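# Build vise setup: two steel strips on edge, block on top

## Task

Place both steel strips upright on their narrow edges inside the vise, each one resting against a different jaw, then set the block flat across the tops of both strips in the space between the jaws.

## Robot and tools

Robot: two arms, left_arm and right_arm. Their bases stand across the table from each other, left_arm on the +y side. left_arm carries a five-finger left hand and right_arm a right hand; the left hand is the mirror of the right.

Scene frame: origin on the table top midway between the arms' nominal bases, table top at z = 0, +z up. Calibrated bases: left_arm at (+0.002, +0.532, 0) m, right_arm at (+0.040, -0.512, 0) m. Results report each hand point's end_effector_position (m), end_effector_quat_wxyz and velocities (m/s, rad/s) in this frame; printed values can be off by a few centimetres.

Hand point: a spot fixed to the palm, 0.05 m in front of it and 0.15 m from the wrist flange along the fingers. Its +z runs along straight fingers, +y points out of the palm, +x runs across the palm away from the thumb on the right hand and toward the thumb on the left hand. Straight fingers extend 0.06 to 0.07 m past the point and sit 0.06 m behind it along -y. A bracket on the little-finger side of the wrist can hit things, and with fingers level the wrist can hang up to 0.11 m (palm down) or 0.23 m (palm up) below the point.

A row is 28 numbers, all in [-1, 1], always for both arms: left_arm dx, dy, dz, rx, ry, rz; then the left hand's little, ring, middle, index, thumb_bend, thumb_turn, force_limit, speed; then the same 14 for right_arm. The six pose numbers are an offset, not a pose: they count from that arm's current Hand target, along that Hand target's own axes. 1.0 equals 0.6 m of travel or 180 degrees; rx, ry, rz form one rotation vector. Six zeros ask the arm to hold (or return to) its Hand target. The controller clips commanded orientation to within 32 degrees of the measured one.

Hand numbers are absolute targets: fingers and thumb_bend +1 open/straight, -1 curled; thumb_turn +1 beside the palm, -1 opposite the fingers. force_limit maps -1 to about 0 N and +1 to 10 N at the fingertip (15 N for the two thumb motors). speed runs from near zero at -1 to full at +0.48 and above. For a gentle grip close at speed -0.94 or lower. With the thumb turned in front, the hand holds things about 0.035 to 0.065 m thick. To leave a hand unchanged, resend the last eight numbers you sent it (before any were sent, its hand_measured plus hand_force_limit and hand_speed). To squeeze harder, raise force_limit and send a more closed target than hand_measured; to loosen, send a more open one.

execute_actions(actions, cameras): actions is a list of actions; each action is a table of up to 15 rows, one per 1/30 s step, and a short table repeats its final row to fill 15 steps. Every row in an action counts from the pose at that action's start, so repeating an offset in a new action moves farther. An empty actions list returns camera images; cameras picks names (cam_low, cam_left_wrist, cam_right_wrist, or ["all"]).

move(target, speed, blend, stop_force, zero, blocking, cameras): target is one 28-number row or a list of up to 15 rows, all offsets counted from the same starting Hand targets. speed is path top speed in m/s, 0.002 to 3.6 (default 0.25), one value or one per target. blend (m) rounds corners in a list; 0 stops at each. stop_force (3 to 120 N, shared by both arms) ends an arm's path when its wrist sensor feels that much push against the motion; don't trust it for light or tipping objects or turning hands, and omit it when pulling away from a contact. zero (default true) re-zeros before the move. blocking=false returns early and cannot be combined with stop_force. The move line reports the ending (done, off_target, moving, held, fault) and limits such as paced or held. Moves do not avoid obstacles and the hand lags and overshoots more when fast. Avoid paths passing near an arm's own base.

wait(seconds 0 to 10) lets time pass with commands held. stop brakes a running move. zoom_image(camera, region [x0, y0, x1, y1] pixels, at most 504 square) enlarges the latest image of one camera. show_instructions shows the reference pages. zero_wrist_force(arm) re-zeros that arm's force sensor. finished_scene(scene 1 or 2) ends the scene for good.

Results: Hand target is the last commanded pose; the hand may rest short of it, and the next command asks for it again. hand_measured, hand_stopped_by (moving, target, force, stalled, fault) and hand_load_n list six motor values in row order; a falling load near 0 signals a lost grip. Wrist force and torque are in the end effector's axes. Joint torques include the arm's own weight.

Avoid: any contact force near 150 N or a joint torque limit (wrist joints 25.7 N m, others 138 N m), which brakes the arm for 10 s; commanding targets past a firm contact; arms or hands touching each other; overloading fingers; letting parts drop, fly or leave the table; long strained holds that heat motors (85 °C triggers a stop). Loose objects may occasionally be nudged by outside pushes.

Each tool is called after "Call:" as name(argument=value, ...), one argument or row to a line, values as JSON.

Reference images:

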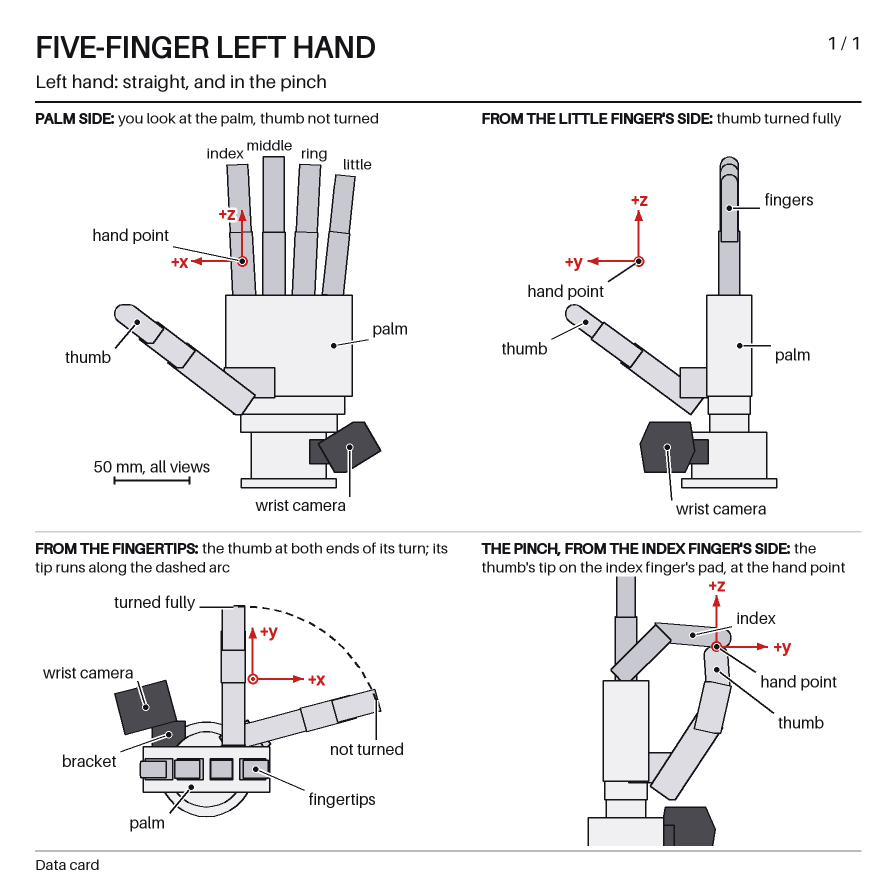

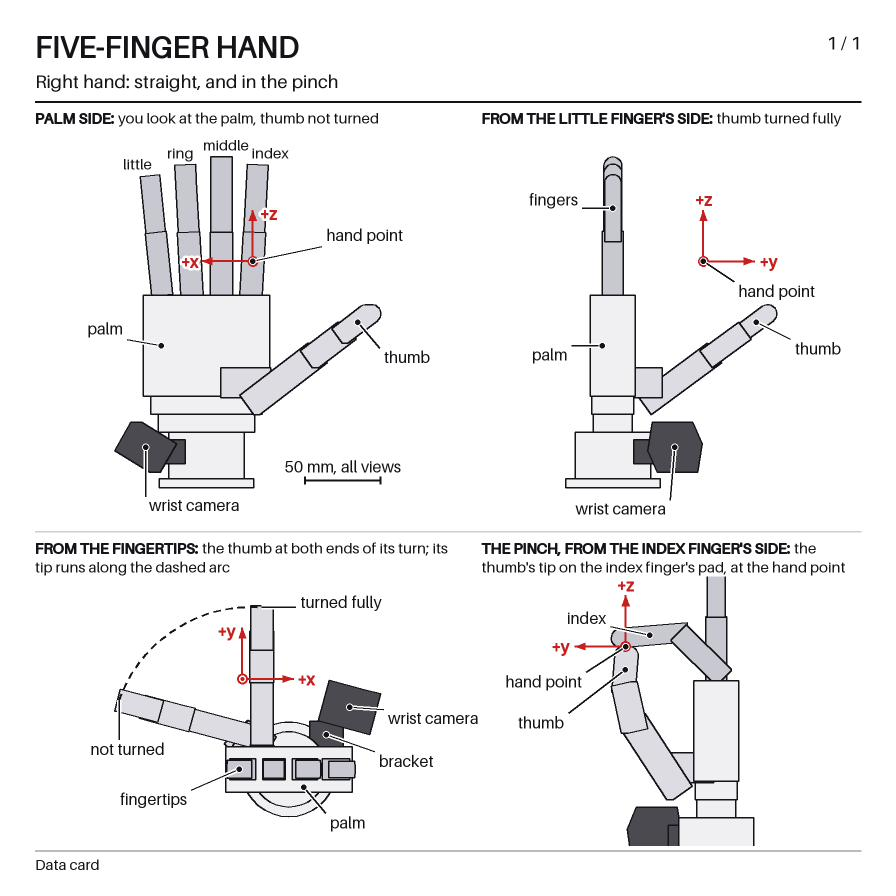

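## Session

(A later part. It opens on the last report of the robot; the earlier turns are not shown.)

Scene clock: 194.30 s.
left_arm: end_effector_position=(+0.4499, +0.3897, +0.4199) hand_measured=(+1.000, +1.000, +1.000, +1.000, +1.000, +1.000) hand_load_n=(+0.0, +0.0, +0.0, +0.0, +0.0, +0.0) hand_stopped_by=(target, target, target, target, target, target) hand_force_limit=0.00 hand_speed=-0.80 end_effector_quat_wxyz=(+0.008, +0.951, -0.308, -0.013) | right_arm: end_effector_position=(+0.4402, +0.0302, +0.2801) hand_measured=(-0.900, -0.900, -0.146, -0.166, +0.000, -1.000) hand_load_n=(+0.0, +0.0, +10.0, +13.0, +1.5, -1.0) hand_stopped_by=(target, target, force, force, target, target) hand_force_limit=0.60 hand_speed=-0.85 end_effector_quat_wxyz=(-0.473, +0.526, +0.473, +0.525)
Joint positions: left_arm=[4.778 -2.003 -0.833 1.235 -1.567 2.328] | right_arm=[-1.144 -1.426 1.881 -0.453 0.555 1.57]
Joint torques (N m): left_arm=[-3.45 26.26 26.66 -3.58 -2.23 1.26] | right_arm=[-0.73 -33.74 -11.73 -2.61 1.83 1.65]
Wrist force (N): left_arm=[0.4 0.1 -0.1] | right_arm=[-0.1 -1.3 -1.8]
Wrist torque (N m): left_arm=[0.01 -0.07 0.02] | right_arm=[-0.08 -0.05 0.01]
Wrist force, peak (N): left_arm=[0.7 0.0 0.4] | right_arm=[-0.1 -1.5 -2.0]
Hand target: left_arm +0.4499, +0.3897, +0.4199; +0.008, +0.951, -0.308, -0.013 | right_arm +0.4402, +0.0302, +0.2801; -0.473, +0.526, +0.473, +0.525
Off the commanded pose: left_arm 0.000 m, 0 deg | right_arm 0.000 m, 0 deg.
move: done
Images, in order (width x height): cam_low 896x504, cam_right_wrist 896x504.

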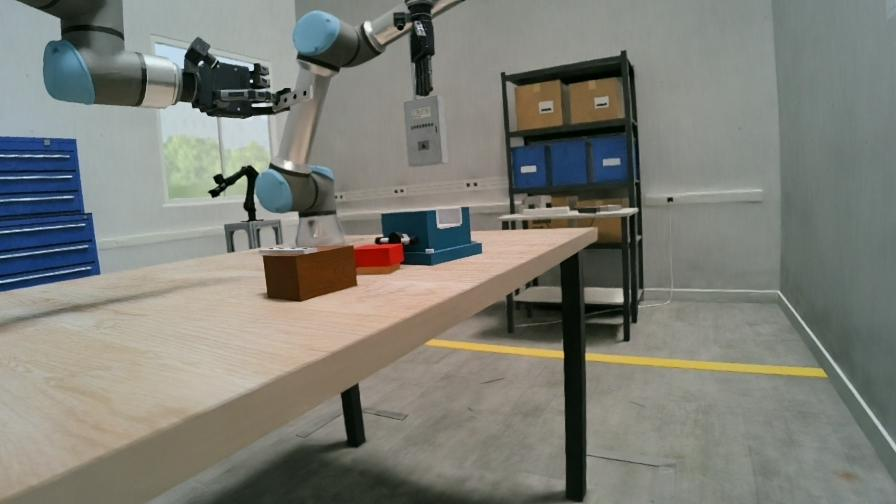

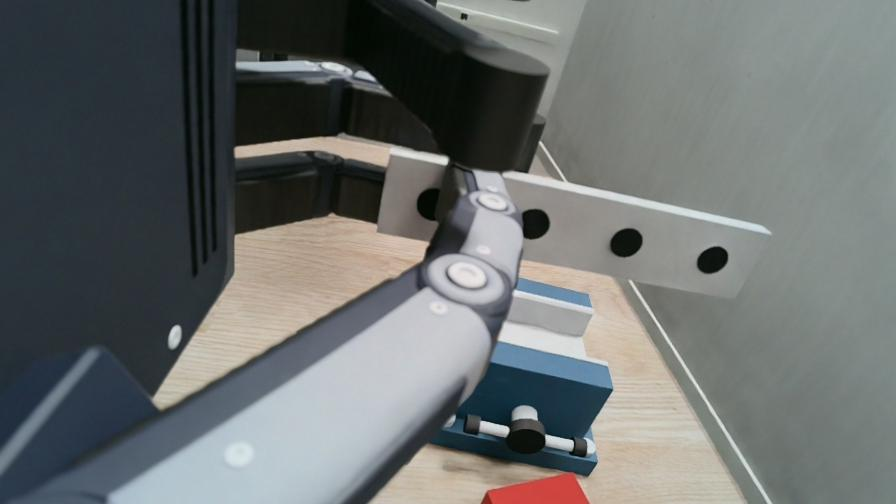

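Call:
move(
  target=[0,0,0,0,0,0,1,1,1,1,1,1,0,-0.8,-0.1667,0.007,0.252,0,0,0,-0.9,-0.9,-0.4,-0.4,0.0,-1,0.6,-0.85],
  speed=0.12,
  cameras=["cam_right_wrist","cam_left_wrist"],
)

Call:
zoom_image(
  camera="cam_left_wrist",
  region=[300, 110, 560, 340],
)

Call:
zoom_image(
  camera="cam_right_wrist",
  region=[440, 200, 896, 504],
)

Scene clock: 226.73 s.
left_arm: end_effector_position=(+0.4499, +0.3897, +0.4199) hand_measured=(+1.000, +1.000, +1.000, +1.000, +1.000, +1.000) hand_load_n=(+0.0, +0.0, +0.0, +0.0, +0.0, +0.0) hand_stopped_by=(target, target, target, target, target, target) hand_force_limit=0.00 hand_speed=-0.80 end_effector_quat_wxyz=(+0.008, +0.951, -0.308, -0.013) | right_arm: end_effector_position=(+0.4602, +0.1800, +0.1800) hand_measured=(-0.900, -0.900, -0.146, -0.166, +0.000, -1.000) hand_load_n=(+0.0, +0.0, +10.0, +13.0, +2.0, -1.0) hand_stopped_by=(target, target, force, force, target, target) hand_force_limit=0.60 hand_speed=-0.85 end_effector_quat_wxyz=(-0.473, +0.526, +0.473, +0.525)
Joint positions: left_arm=[4.778 -2.003 -0.833 1.235 -1.567 2.328] | right_arm=[-0.902 -1.033 1.619 -0.585 0.797 1.571]
Joint torques (N m): left_arm=[-3.33 26.73 27.29 -3.42 -2.22 1.09] | right_arm=[10.95 -28.33 -29.22 0.02 1.89 -0.53]
Wrist force (N): left_arm=[0.4 0.3 0.0] | right_arm=[0.1 -1.3 -1.7]
Wrist torque (N m): left_arm=[0.03 -0.07 0.01] | right_arm=[-0.10 -0.08 0.01]
Wrist force, peak (N): left_arm=[0.7 0.3 0.2] | right_arm=[-0.1 -1.3 -2.4]
Hand target: left_arm +0.4499, +0.3897, +0.4199; +0.008, +0.951, -0.308, -0.013 | right_arm +0.4602, +0.1801, +0.1799; -0.473, +0.526, +0.473, +0.525
Off the commanded pose: left_arm 0.000 m, 0 deg | right_arm 0.000 m, 0 deg.
move: done
Images, in order (width x height): cam_left_wrist 896x504, cam_right_wrist 896x504.

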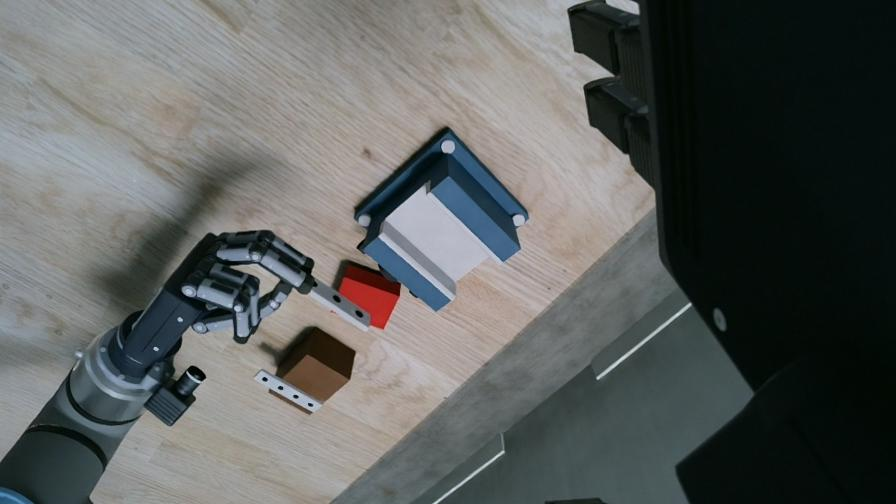

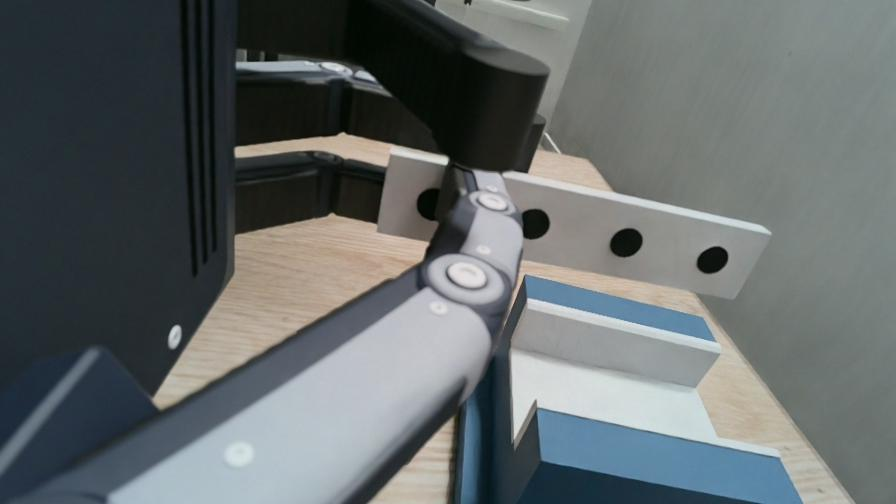

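Scaled by 1.938.

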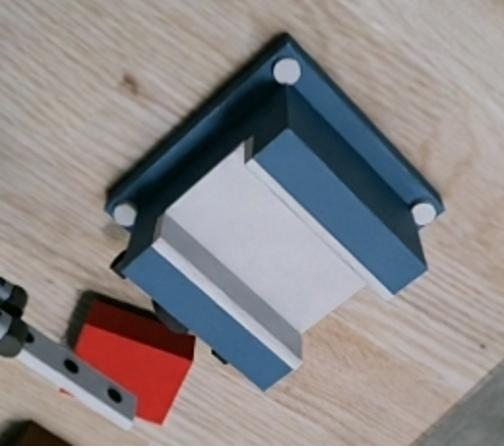

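Scaled by 1.105.

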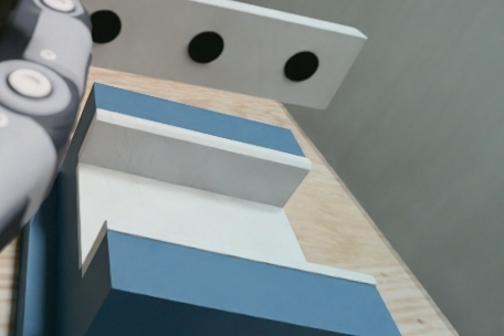

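Call:
move(
  target=[0,0,0,0,0,0,1,1,1,1,1,1,0,-0.8,-0.0833,0.0617,0.1382,-0.025,0,0,-0.9,-0.9,-0.4,-0.4,0.0,-1,0.6,-0.85],
  speed=0.1,
  cameras=["cam_right_wrist","cam_left_wrist"],
)

Call:
zoom_image(
  camera="cam_left_wrist",
  region=[320, 110, 540, 320],
)

Call:
zoom_image(
  camera="cam_right_wrist",
  region=[380, 120, 896, 504],
)

Scene clock: 260.47 s.
left_arm: end_effector_position=(+0.4499, +0.3897, +0.4199) hand_measured=(+1.000, +1.000, +1.000, +1.000, +1.000, +1.000) hand_load_n=(+0.0, +0.0, +0.0, +0.0, +0.0, +0.0) hand_stopped_by=(target, target, target, target, target, target) hand_force_limit=0.00 hand_speed=-0.80 end_effector_quat_wxyz=(+0.008, +0.951, -0.308, -0.013) | right_arm: end_effector_position=(+0.5057, +0.2586, +0.1299) hand_measured=(-0.900, -0.900, -0.146, -0.166, +0.000, -1.000) hand_load_n=(+0.0, +0.0, +9.5, +13.0, +1.5, -1.0) hand_stopped_by=(target, target, force, force, target, target) hand_force_limit=0.60 hand_speed=-0.85 end_effector_quat_wxyz=(-0.452, +0.544, +0.452, +0.543)
Joint positions: left_arm=[4.778 -2.003 -0.833 1.235 -1.567 2.328] | right_arm=[-0.824 -0.794 1.344 -0.549 0.954 1.571]
Joint torques (N m): left_arm=[-4.31 26.24 26.85 -3.36 -2.2 0.96] | right_arm=[10.62 -36.48 -28.58 -0.51 1.73 -1.83]
Wrist force (N): left_arm=[0.7 0.3 -0.1] | right_arm=[0.1 -1.5 -1.7]
Wrist torque (N m): left_arm=[0.03 -0.11 0.02] | right_arm=[-0.11 -0.11 0.02]
Wrist force, peak (N): left_arm=[0.5 0.6 0.2] | right_arm=[0.4 -1.7 -2.2]
Hand target: left_arm +0.4499, +0.3897, +0.4199; +0.008, +0.951, -0.308, -0.013 | right_arm +0.5058, +0.2586, +0.1299; -0.452, +0.544, +0.452, +0.543
Off the commanded pose: left_arm 0.000 m, 0 deg | right_arm 0.000 m, 0 deg.
move: done
Images, in order (width x height): cam_left_wrist 896x504, cam_right_wrist 896x504.

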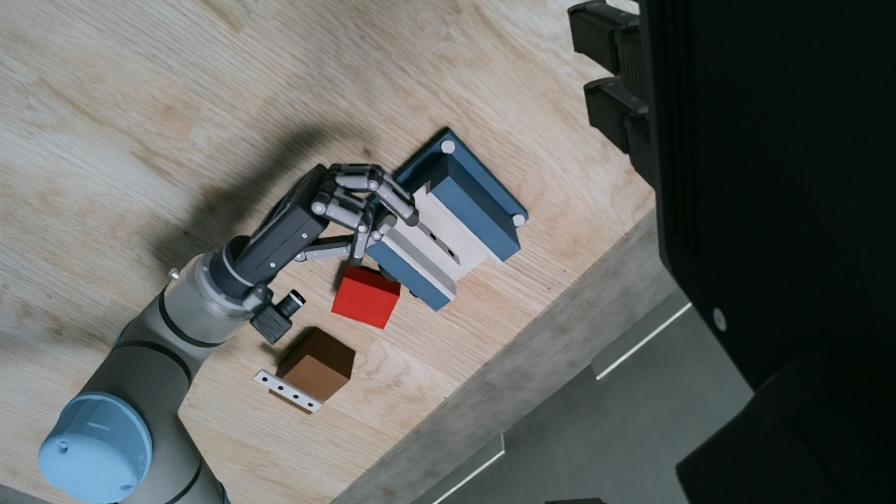

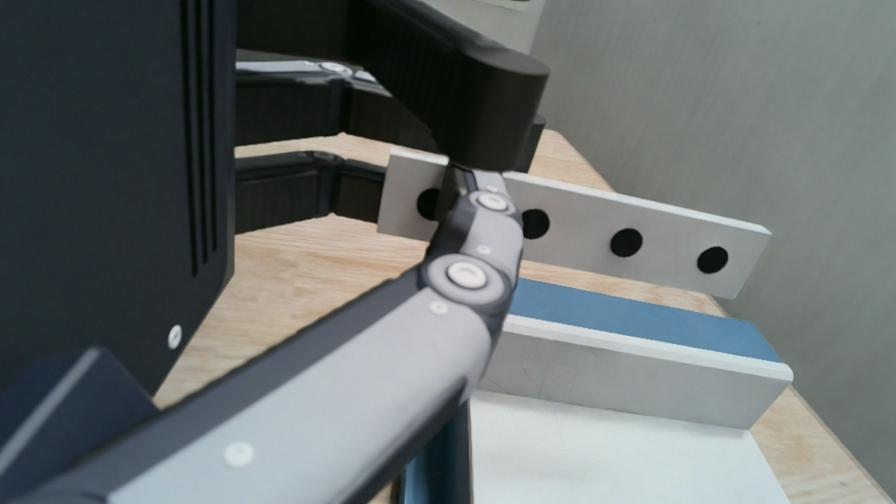

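Scaled by 2.291.

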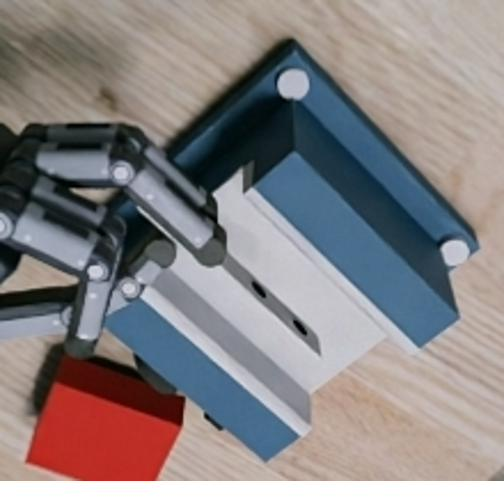

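Region (380, 120, 896, 504) is 516x384 pixels. A region can be at most 504 by 504 pixels.

Call:
move(
  target=[0,0,0,0,0,0,1,1,1,1,1,1,0,-0.8,-0.0767,0,0,0,0,0,-0.9,-0.9,-0.4,-0.4,0.0,-1,0.6,-0.85],
  speed=0.05,
  stop_force=4,
  cameras=["cam_right_wrist","cam_left_wrist"],
)

Call:
zoom_image(
  camera="cam_left_wrist",
  region=[360, 140, 520, 300],
)

Call:
zoom_image(
  camera="cam_right_wrist",
  region=[396, 120, 896, 504],
)

Scene clock: 280.20 s.
left_arm: end_effector_position=(+0.4499, +0.3897, +0.4199) hand_measured=(+1.000, +1.000, +1.000, +1.000, +1.000, +1.000) hand_load_n=(+0.0, +0.0, +0.0, +0.0, -0.5, +0.0) hand_stopped_by=(target, target, target, target, target, target) hand_force_limit=0.00 hand_speed=-0.80 end_effector_quat_wxyz=(+0.008, +0.951, -0.308, -0.013) | right_arm: end_effector_position=(+0.5057, +0.2586, +0.0838) hand_measured=(-0.900, -0.900, -0.146, -0.166, +0.000, -1.000) hand_load_n=(+0.0, +0.0, +9.5, +13.0, +1.5, -0.5) hand_stopped_by=(target, target, force, force, target, target) hand_force_limit=0.60 hand_speed=-0.85 end_effector_quat_wxyz=(-0.452, +0.544, +0.452, +0.543)
Joint positions: left_arm=[4.778 -2.003 -0.833 1.235 -1.567 2.328] | right_arm=[-0.824 -0.732 1.365 -0.632 0.954 1.571]
Joint torques (N m): left_arm=[-4.18 26.61 27.05 -3.31 -2.18 0.89] | right_arm=[10.38 -37.2 -10.45 -3.09 1.58 1.3]
Wrist force (N): left_arm=[0.1 0.1 0.2] | right_arm=[0.0 -1.4 -1.9]
Wrist torque (N m): left_arm=[-0.02 -0.01 0.00] | right_arm=[-0.08 -0.06 0.01]
Wrist force, peak (N): left_arm=[0.7 0.5 0.2] | right_arm=[0.5 -1.5 -2.0]
Hand target: left_arm +0.4499, +0.3897, +0.4199; +0.008, +0.951, -0.308, -0.013 | right_arm +0.5057, +0.2586, +0.0838; -0.452, +0.544, +0.452, +0.543
Off the commanded pose: left_arm 0.000 m, 0 deg | right_arm 0.000 m, 0 deg.
move: done
Images, in order (width x height): cam_left_wrist 896x504, cam_right_wrist 896x504.

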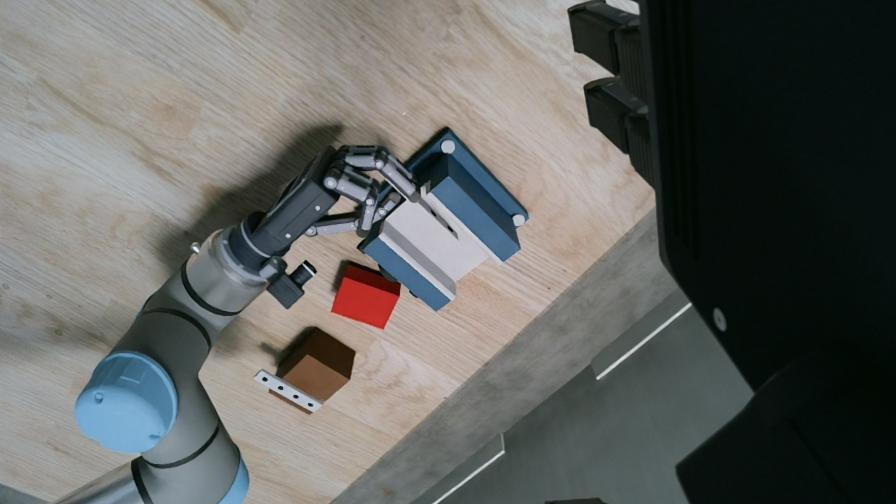

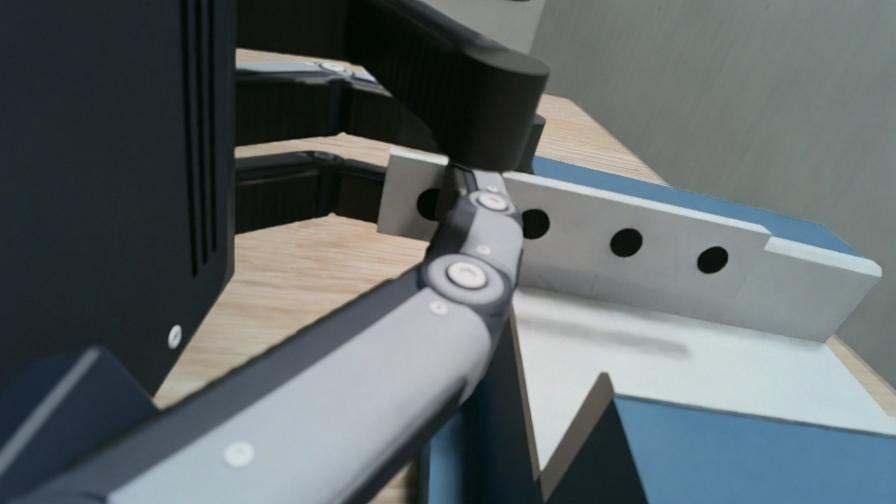

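Scaled by 3.150.

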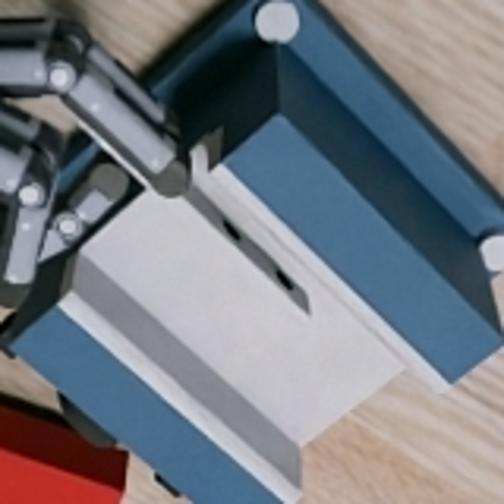

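Scaled by 1.008.

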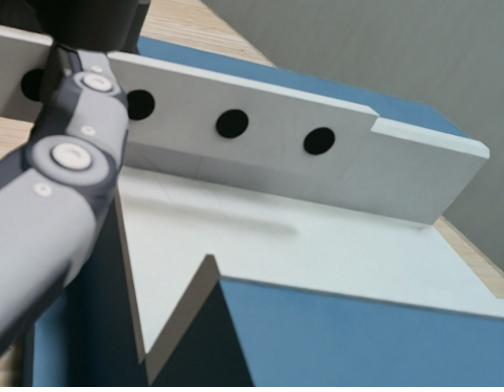

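Call:
move(
  target=[0,0,0,0,0,0,1,1,1,1,1,1,0,-0.8,-0.036,0,0,0,0,0,-0.9,-0.9,-0.4,-0.4,0.0,-1,0.6,-0.85],
  speed=0.01,
  stop_force=3,
  cameras=["cam_right_wrist","cam_left_wrist"],
)

Call:
zoom_image(
  camera="cam_left_wrist",
  region=[360, 140, 520, 300],
)

Call:
zoom_image(
  camera="cam_right_wrist",
  region=[396, 120, 896, 504],
)

Scene clock: 290.00 s.
left_arm: end_effector_position=(+0.4499, +0.3897, +0.4199) hand_measured=(+1.000, +1.000, +1.000, +1.000, +1.000, +1.000) hand_load_n=(+0.0, +0.0, +0.0, +0.0, +0.0, +0.0) hand_stopped_by=(target, target, target, target, target, target) hand_force_limit=0.00 hand_speed=-0.80 end_effector_quat_wxyz=(+0.008, +0.951, -0.308, -0.013) | right_arm: end_effector_position=(+0.5057, +0.2586, +0.0666) hand_measured=(-0.900, -0.900, -0.146, -0.166, +0.000, -1.000) hand_load_n=(+0.0, +0.0, +10.0, +12.5, +1.5, -1.5) hand_stopped_by=(target, target, force, force, target, target) hand_force_limit=0.60 hand_speed=-0.85 end_effector_quat_wxyz=(-0.452, +0.544, +0.452, +0.543)
Joint positions: left_arm=[4.778 -2.003 -0.833 1.235 -1.567 2.328] | right_arm=[-0.824 -0.707 1.37 -0.662 0.954 1.571]
Joint torques (N m): left_arm=[-3.82 26.17 26.94 -3.13 -2.21 0.73] | right_arm=[1.36 -55.95 -27.25 -0.75 0.34 -0.2]
Wrist force (N): left_arm=[0.5 0.3 -0.2] | right_arm=[1.1 -1.0 -1.8]
Wrist torque (N m): left_arm=[0.04 -0.07 0.01] | right_arm=[-0.11 -0.09 0.00]
Wrist force, peak (N): left_arm=[0.6 0.3 0.3] | right_arm=[5.3 -3.6 -2.0]
Hand target: left_arm +0.4499, +0.3897, +0.4199; +0.008, +0.951, -0.308, -0.013 | right_arm +0.5057, +0.2586, +0.0666; -0.452, +0.544, +0.452, +0.543 (not the last commanded pose)
Off the commanded pose: left_arm 0.000 m, 0 deg | right_arm 0.004 m, 0 deg.
move: contact (right_arm)
Images, in order (width x height): cam_left_wrist 896x504, cam_right_wrist 896x504.

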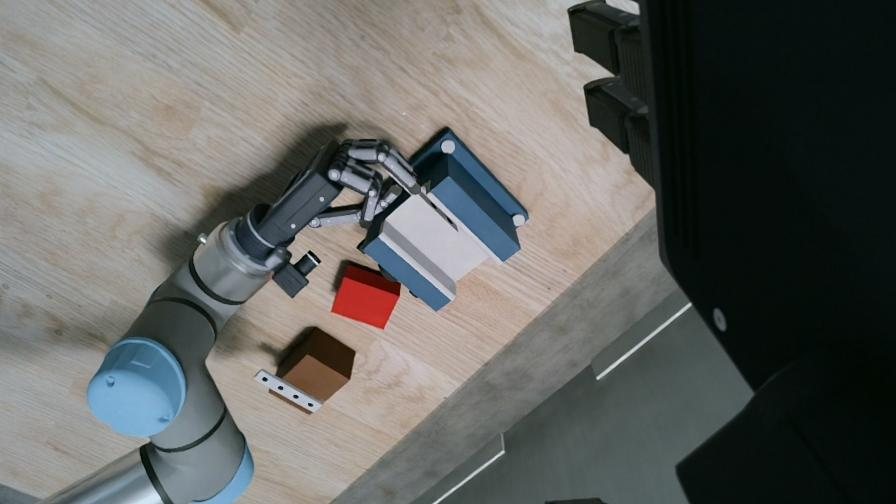

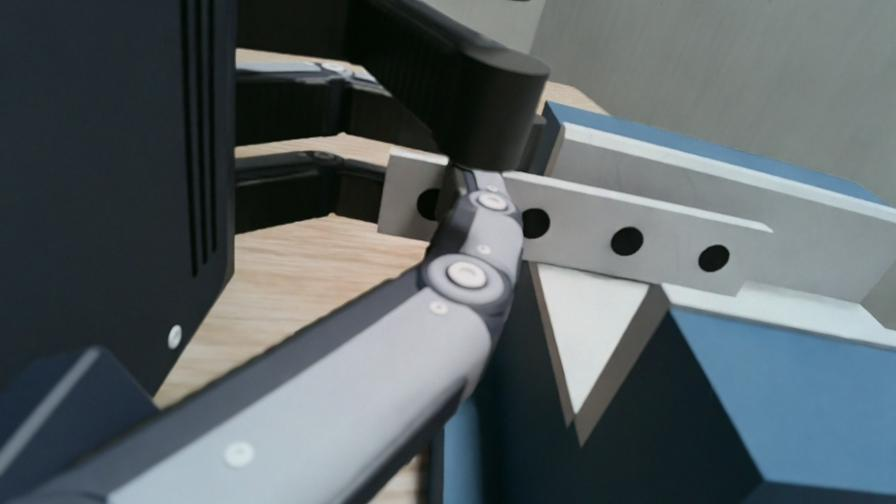

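Scaled by 3.150.

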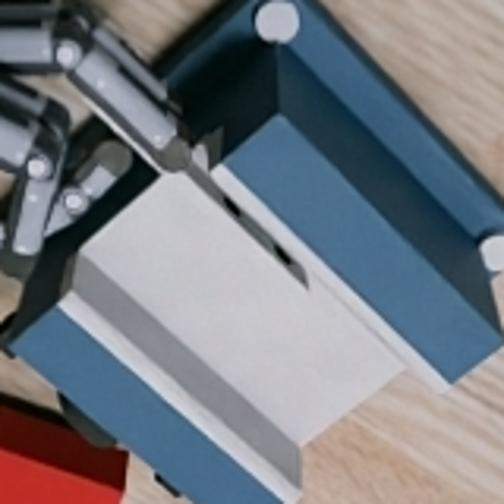

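Scaled by 1.008.

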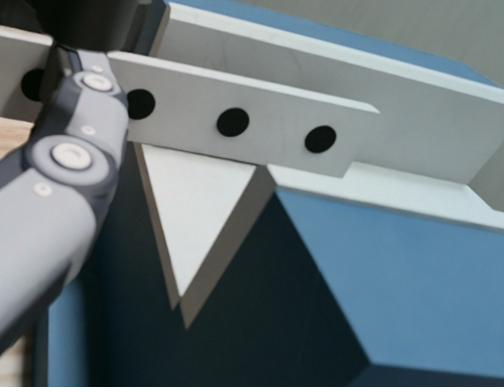

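Call:
move(
  target=[0,0,0,0,0,0,1,1,1,1,1,1,0,-0.8,0.0008,0,0.02,0,0,0,-0.9,-0.9,-0.4,-0.4,0.0,-1,0.6,-0.85],
  speed=0.006,
  stop_force=3,
  cameras=["cam_right_wrist","cam_left_wrist"],
)

Call:
zoom_image(
  camera="cam_left_wrist",
  region=[360, 140, 520, 300],
)

Call:
zoom_image(
  camera="cam_right_wrist",
  region=[396, 120, 896, 504],
)

Scene clock: 306.60 s.
left_arm: end_effector_position=(+0.4499, +0.3897, +0.4199) hand_measured=(+1.000, +1.000, +1.000, +1.000, +1.000, +1.000) hand_load_n=(+0.0, +0.0, +0.0, +0.0, +0.0, +0.0) hand_stopped_by=(target, target, target, target, target, target) hand_force_limit=0.00 hand_speed=-0.80 end_effector_quat_wxyz=(+0.008, +0.951, -0.308, -0.013) | right_arm: end_effector_position=(+0.5072, +0.2666, +0.0670) hand_measured=(-0.900, -0.900, -0.146, -0.166, +0.000, -1.000) hand_load_n=(+0.0, +0.0, +8.0, +12.5, +1.0, -1.0) hand_stopped_by=(target, target, force, force, target, target) hand_force_limit=0.60 hand_speed=-0.85 end_effector_quat_wxyz=(-0.452, +0.544, +0.452, +0.543)
Joint positions: left_arm=[4.778 -2.003 -0.833 1.235 -1.567 2.328] | right_arm=[-0.816 -0.693 1.34 -0.646 0.961 1.571]
Joint torques (N m): left_arm=[-3.11 26.62 26.48 -2.87 -2.08 0.55] | right_arm=[-7.42 -56.4 -11.26 -3.05 -2.06 0.9]
Wrist force (N): left_arm=[0.3 0.2 0.3] | right_arm=[1.0 -1.8 -4.4]
Wrist torque (N m): left_arm=[0.01 -0.04 0.00] | right_arm=[-0.16 -0.07 0.00]
Wrist force, peak (N): left_arm=[0.8 0.1 0.0] | right_arm=[-0.1 -3.0 -6.2]
Hand target: left_arm +0.4499, +0.3897, +0.4199; +0.008, +0.951, -0.308, -0.013 | right_arm +0.5072, +0.2666, +0.0670; -0.452, +0.544, +0.452, +0.543 (not the last commanded pose)
Off the commanded pose: left_arm 0.000 m, 0 deg | right_arm 0.004 m, 0 deg.
move: contact (right_arm)
Images, in order (width x height): cam_left_wrist 896x504, cam_right_wrist 896x504.

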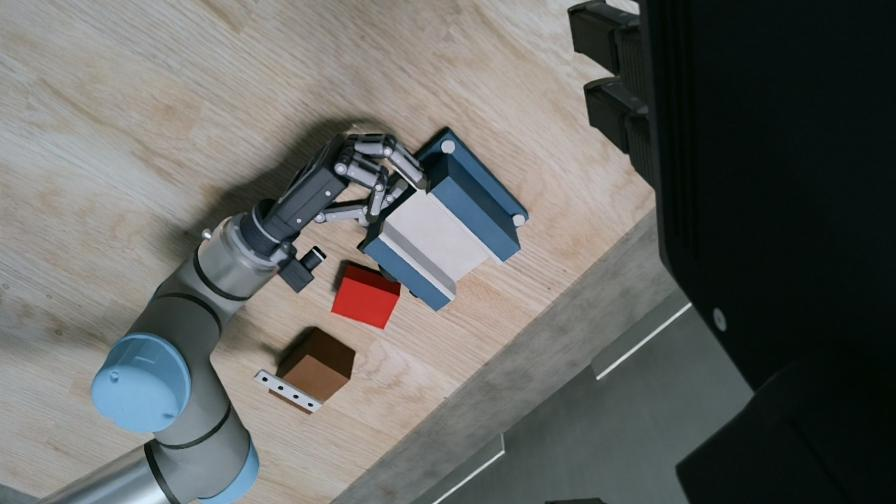

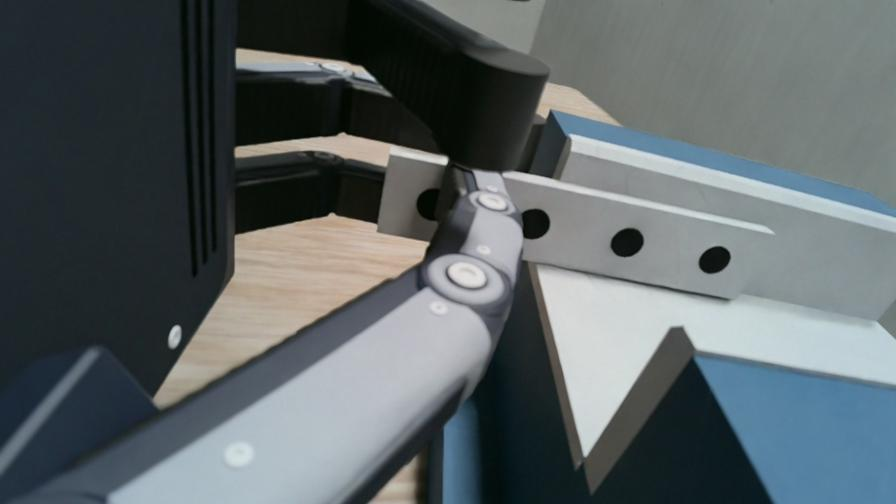

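Scaled by 3.150.

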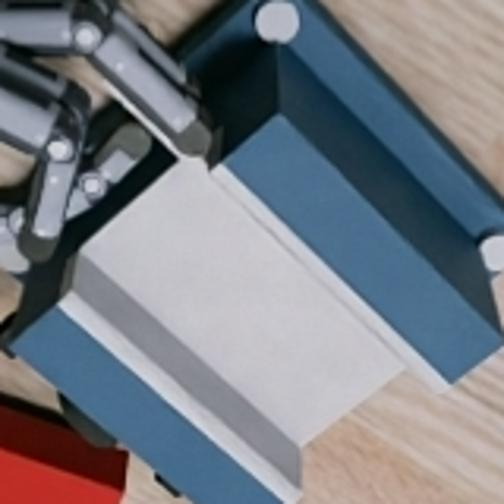

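Scaled by 1.008.

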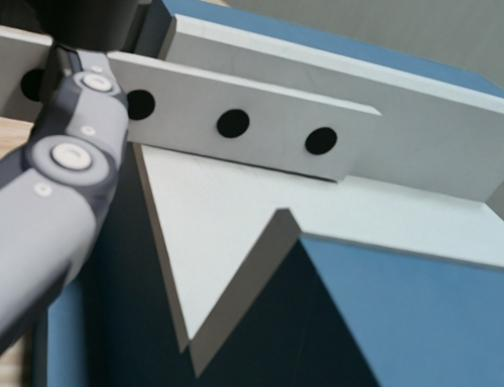

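Call:
move(
  target=[0,0,0,0,0,0,1,1,1,1,1,1,0,-0.8,0,0,-0.0015,0,0,0,-0.9,-0.9,0.25,0.25,0.0,-1,0.6,-0.8],
  speed=0.01,
  cameras=["cam_right_wrist","cam_left_wrist"],
)

Call:
zoom_image(
  camera="cam_left_wrist",
  region=[360, 140, 520, 300],
)

Call:
zoom_image(
  camera="cam_right_wrist",
  region=[396, 120, 896, 504],
)

Scene clock: 317.13 s.
left_arm: end_effector_position=(+0.4499, +0.3897, +0.4199) hand_measured=(+1.000, +1.000, +1.000, +1.000, +1.000, +1.000) hand_load_n=(+0.0, +0.0, +0.0, +0.0, +0.0, +0.0) hand_stopped_by=(target, target, target, target, target, target) hand_force_limit=0.00 hand_speed=-0.80 end_effector_quat_wxyz=(+0.008, +0.951, -0.308, -0.013) | right_arm: end_effector_position=(+0.5070, +0.2658, +0.0670) hand_measured=(-0.900, -0.900, +0.250, +0.250, +0.000, -1.000) hand_load_n=(+0.0, +0.0, +0.0, +0.0, +0.0, +0.5) hand_stopped_by=(target, target, target, target, target, target) hand_force_limit=0.60 hand_speed=-0.80 end_effector_quat_wxyz=(-0.452, +0.544, +0.452, +0.543)
Joint positions: left_arm=[4.778 -2.003 -0.833 1.235 -1.567 2.328] | right_arm=[-0.817 -0.695 1.343 -0.647 0.96 1.571]
Joint torques (N m): left_arm=[-4.45 26.98 27.25 -3.02 -2.09 0.35] | right_arm=[-8.73 -57.26 -9.5 -2.89 -2.1 -1.42]
Wrist force (N): left_arm=[0.5 -0.2 0.2] | right_arm=[0.9 -1.1 -1.8]
Wrist torque (N m): left_arm=[-0.05 -0.07 0.03] | right_arm=[-0.05 -0.10 0.01]
Wrist force, peak (N): left_arm=[0.7 0.3 0.4] | right_arm=[0.6 -1.6 -5.8]
Hand target: left_arm +0.4499, +0.3897, +0.4199; +0.008, +0.951, -0.308, -0.013 | right_arm +0.5070, +0.2658, +0.0670; -0.452, +0.544, +0.452, +0.543
Off the commanded pose: left_arm 0.000 m, 0 deg | right_arm 0.000 m, 0 deg.
move: done
Images, in order (width x height): cam_left_wrist 896x504, cam_right_wrist 896x504.

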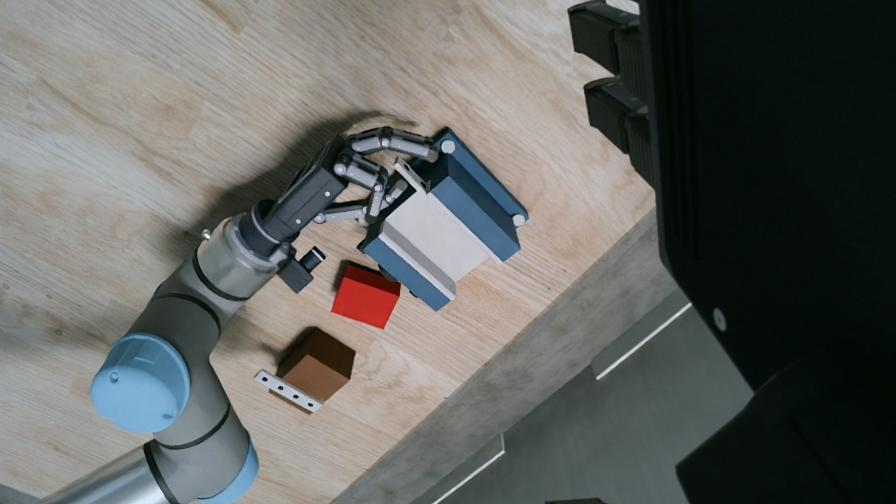

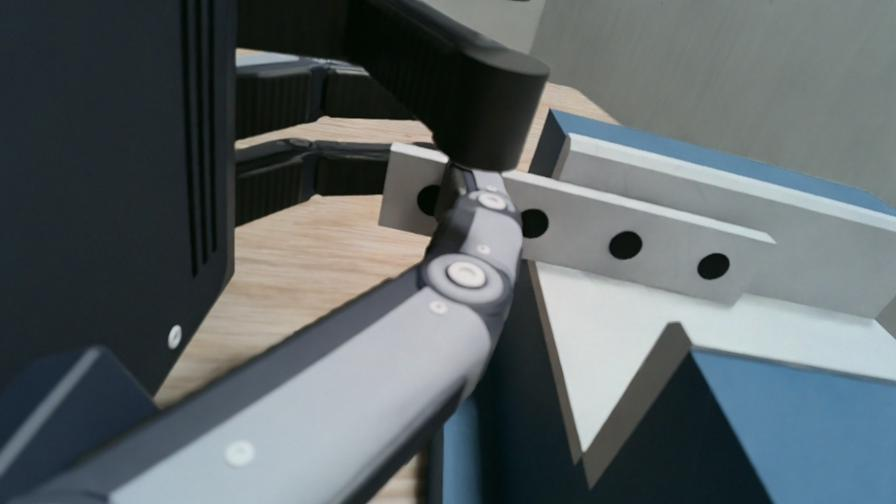

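Scaled by 3.150.

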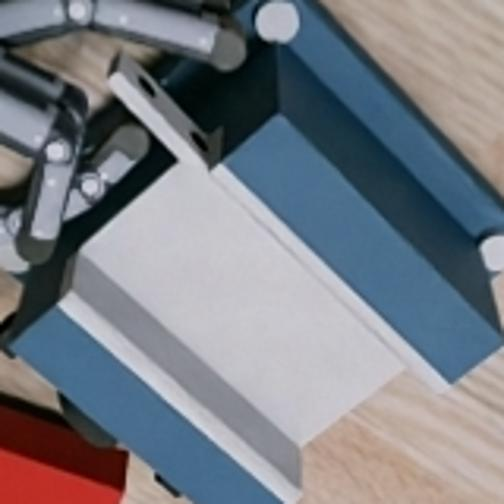

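Scaled by 1.008.

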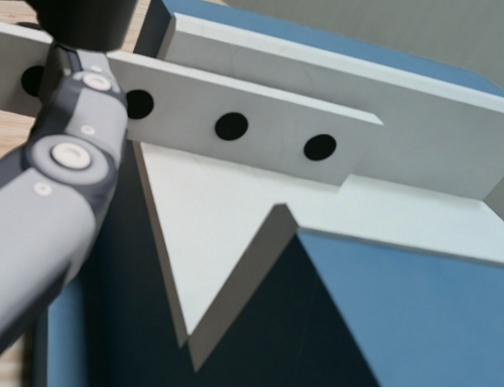

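Call:
move(
  target=[
    [0,0,0,0,0,0,1,1,1,1,1,1,0,-0.8,0,0,-0.0025,0,0,0,-0.9,-0.9,0.25,0.25,0.0,-1,0.6,-0.8],
    [0,0,0,0,0,0,1,1,1,1,1,1,0,-0.8,0,-0.085,-0.0025,0,0,0,-0.9,-0.9,0.25,0.25,0.0,-1,0.6,-0.8],
    [0,0,0,0,0,0,1,1,1,1,1,1,0,-0.8,0.0133,-0.085,-0.0195,0,0,0,-0.9,-0.9,-0.15,-0.15,-0.5,-1,0.6,0],
  ],
  speed=[0.02,0.04,0.04],
  cameras=["cam_right_wrist","cam_left_wrist"],
)

Call:
zoom_image(
  camera="cam_left_wrist",
  region=[340, 110, 520, 290],
)

Call:
zoom_image(
  camera="cam_right_wrist",
  region=[396, 120, 896, 504],
)

Scene clock: 335.63 s.
left_arm: end_effector_position=(+0.4499, +0.3897, +0.4199) hand_measured=(+1.000, +1.000, +1.000, +1.000, +1.000, +1.000) hand_load_n=(+0.0, +0.0, +0.0, +0.0, +0.0, +0.0) hand_stopped_by=(target, target, target, target, target, target) hand_force_limit=0.00 hand_speed=-0.80 end_effector_quat_wxyz=(+0.008, +0.951, -0.308, -0.013) | right_arm: end_effector_position=(+0.4548, +0.2636, +0.0750) hand_measured=(-0.900, -0.900, -0.150, -0.150, -0.500, -1.000) hand_load_n=(+0.0, +0.0, +0.0, +0.0, +0.0, +0.0) hand_stopped_by=(target, target, target, target, target, target) hand_force_limit=0.60 hand_speed=0.00 end_effector_quat_wxyz=(-0.452, +0.544, +0.452, +0.543)
Joint positions: left_arm=[4.778 -2.003 -0.833 1.235 -1.567 2.328] | right_arm=[-0.759 -0.763 1.455 -0.692 1.018 1.571]
Joint torques (N m): left_arm=[-3.03 26.95 26.6 -2.85 -2.09 0.01] | right_arm=[-7.83 -54.46 -9.52 -2.87 -1.21 1.2]
Wrist force (N): left_arm=[0.6 0.0 0.2] | right_arm=[0.9 -1.4 -1.7]
Wrist torque (N m): left_arm=[-0.03 -0.08 0.03] | right_arm=[-0.12 -0.09 0.00]
Wrist force, peak (N): left_arm=[0.9 0.1 0.1] | right_arm=[1.1 -1.3 -1.9]
Hand target: left_arm +0.4499, +0.3897, +0.4199; +0.008, +0.951, -0.308, -0.013 | right_arm +0.4548, +0.2636, +0.0750; -0.452, +0.544, +0.452, +0.543
Off the commanded pose: left_arm 0.000 m, 0 deg | right_arm 0.000 m, 0 deg.
move: done
Images, in order (width x height): cam_left_wrist 896x504, cam_right_wrist 896x504.

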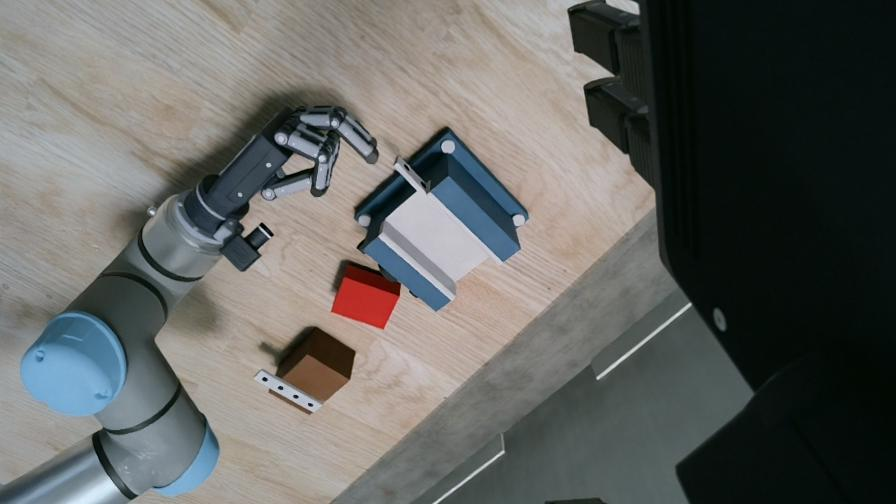

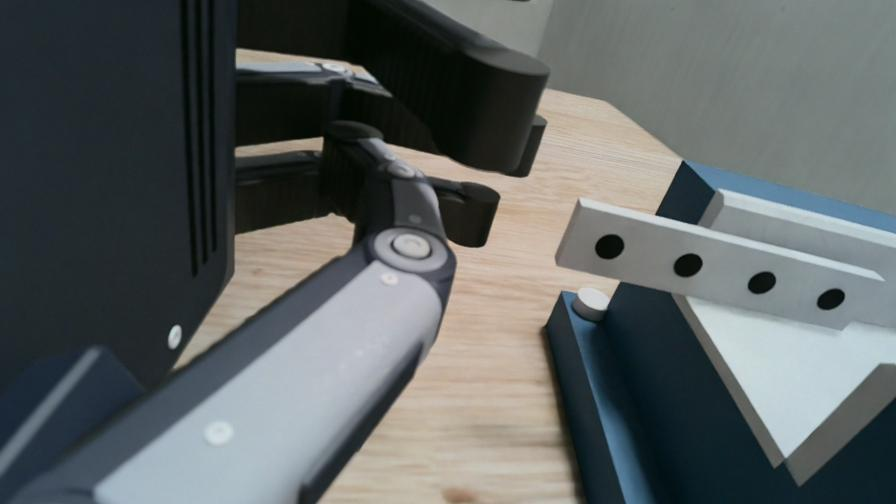

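Scaled by 2.800.

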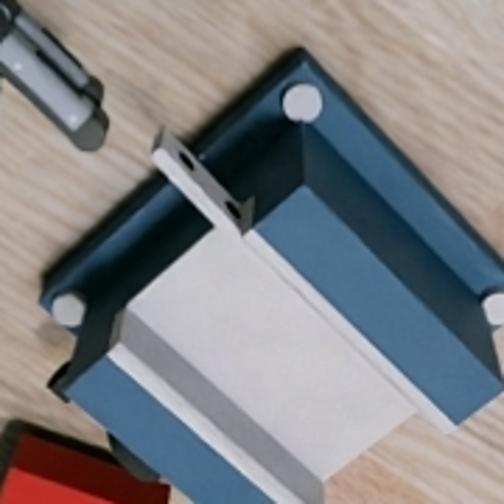

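Scaled by 1.008.

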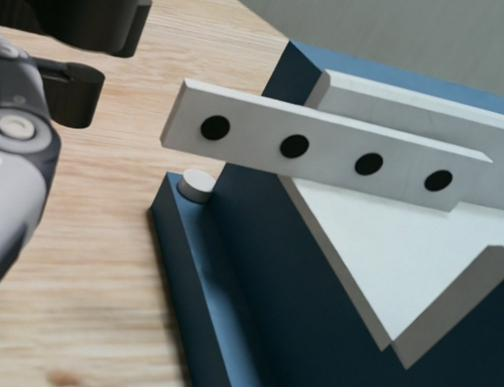

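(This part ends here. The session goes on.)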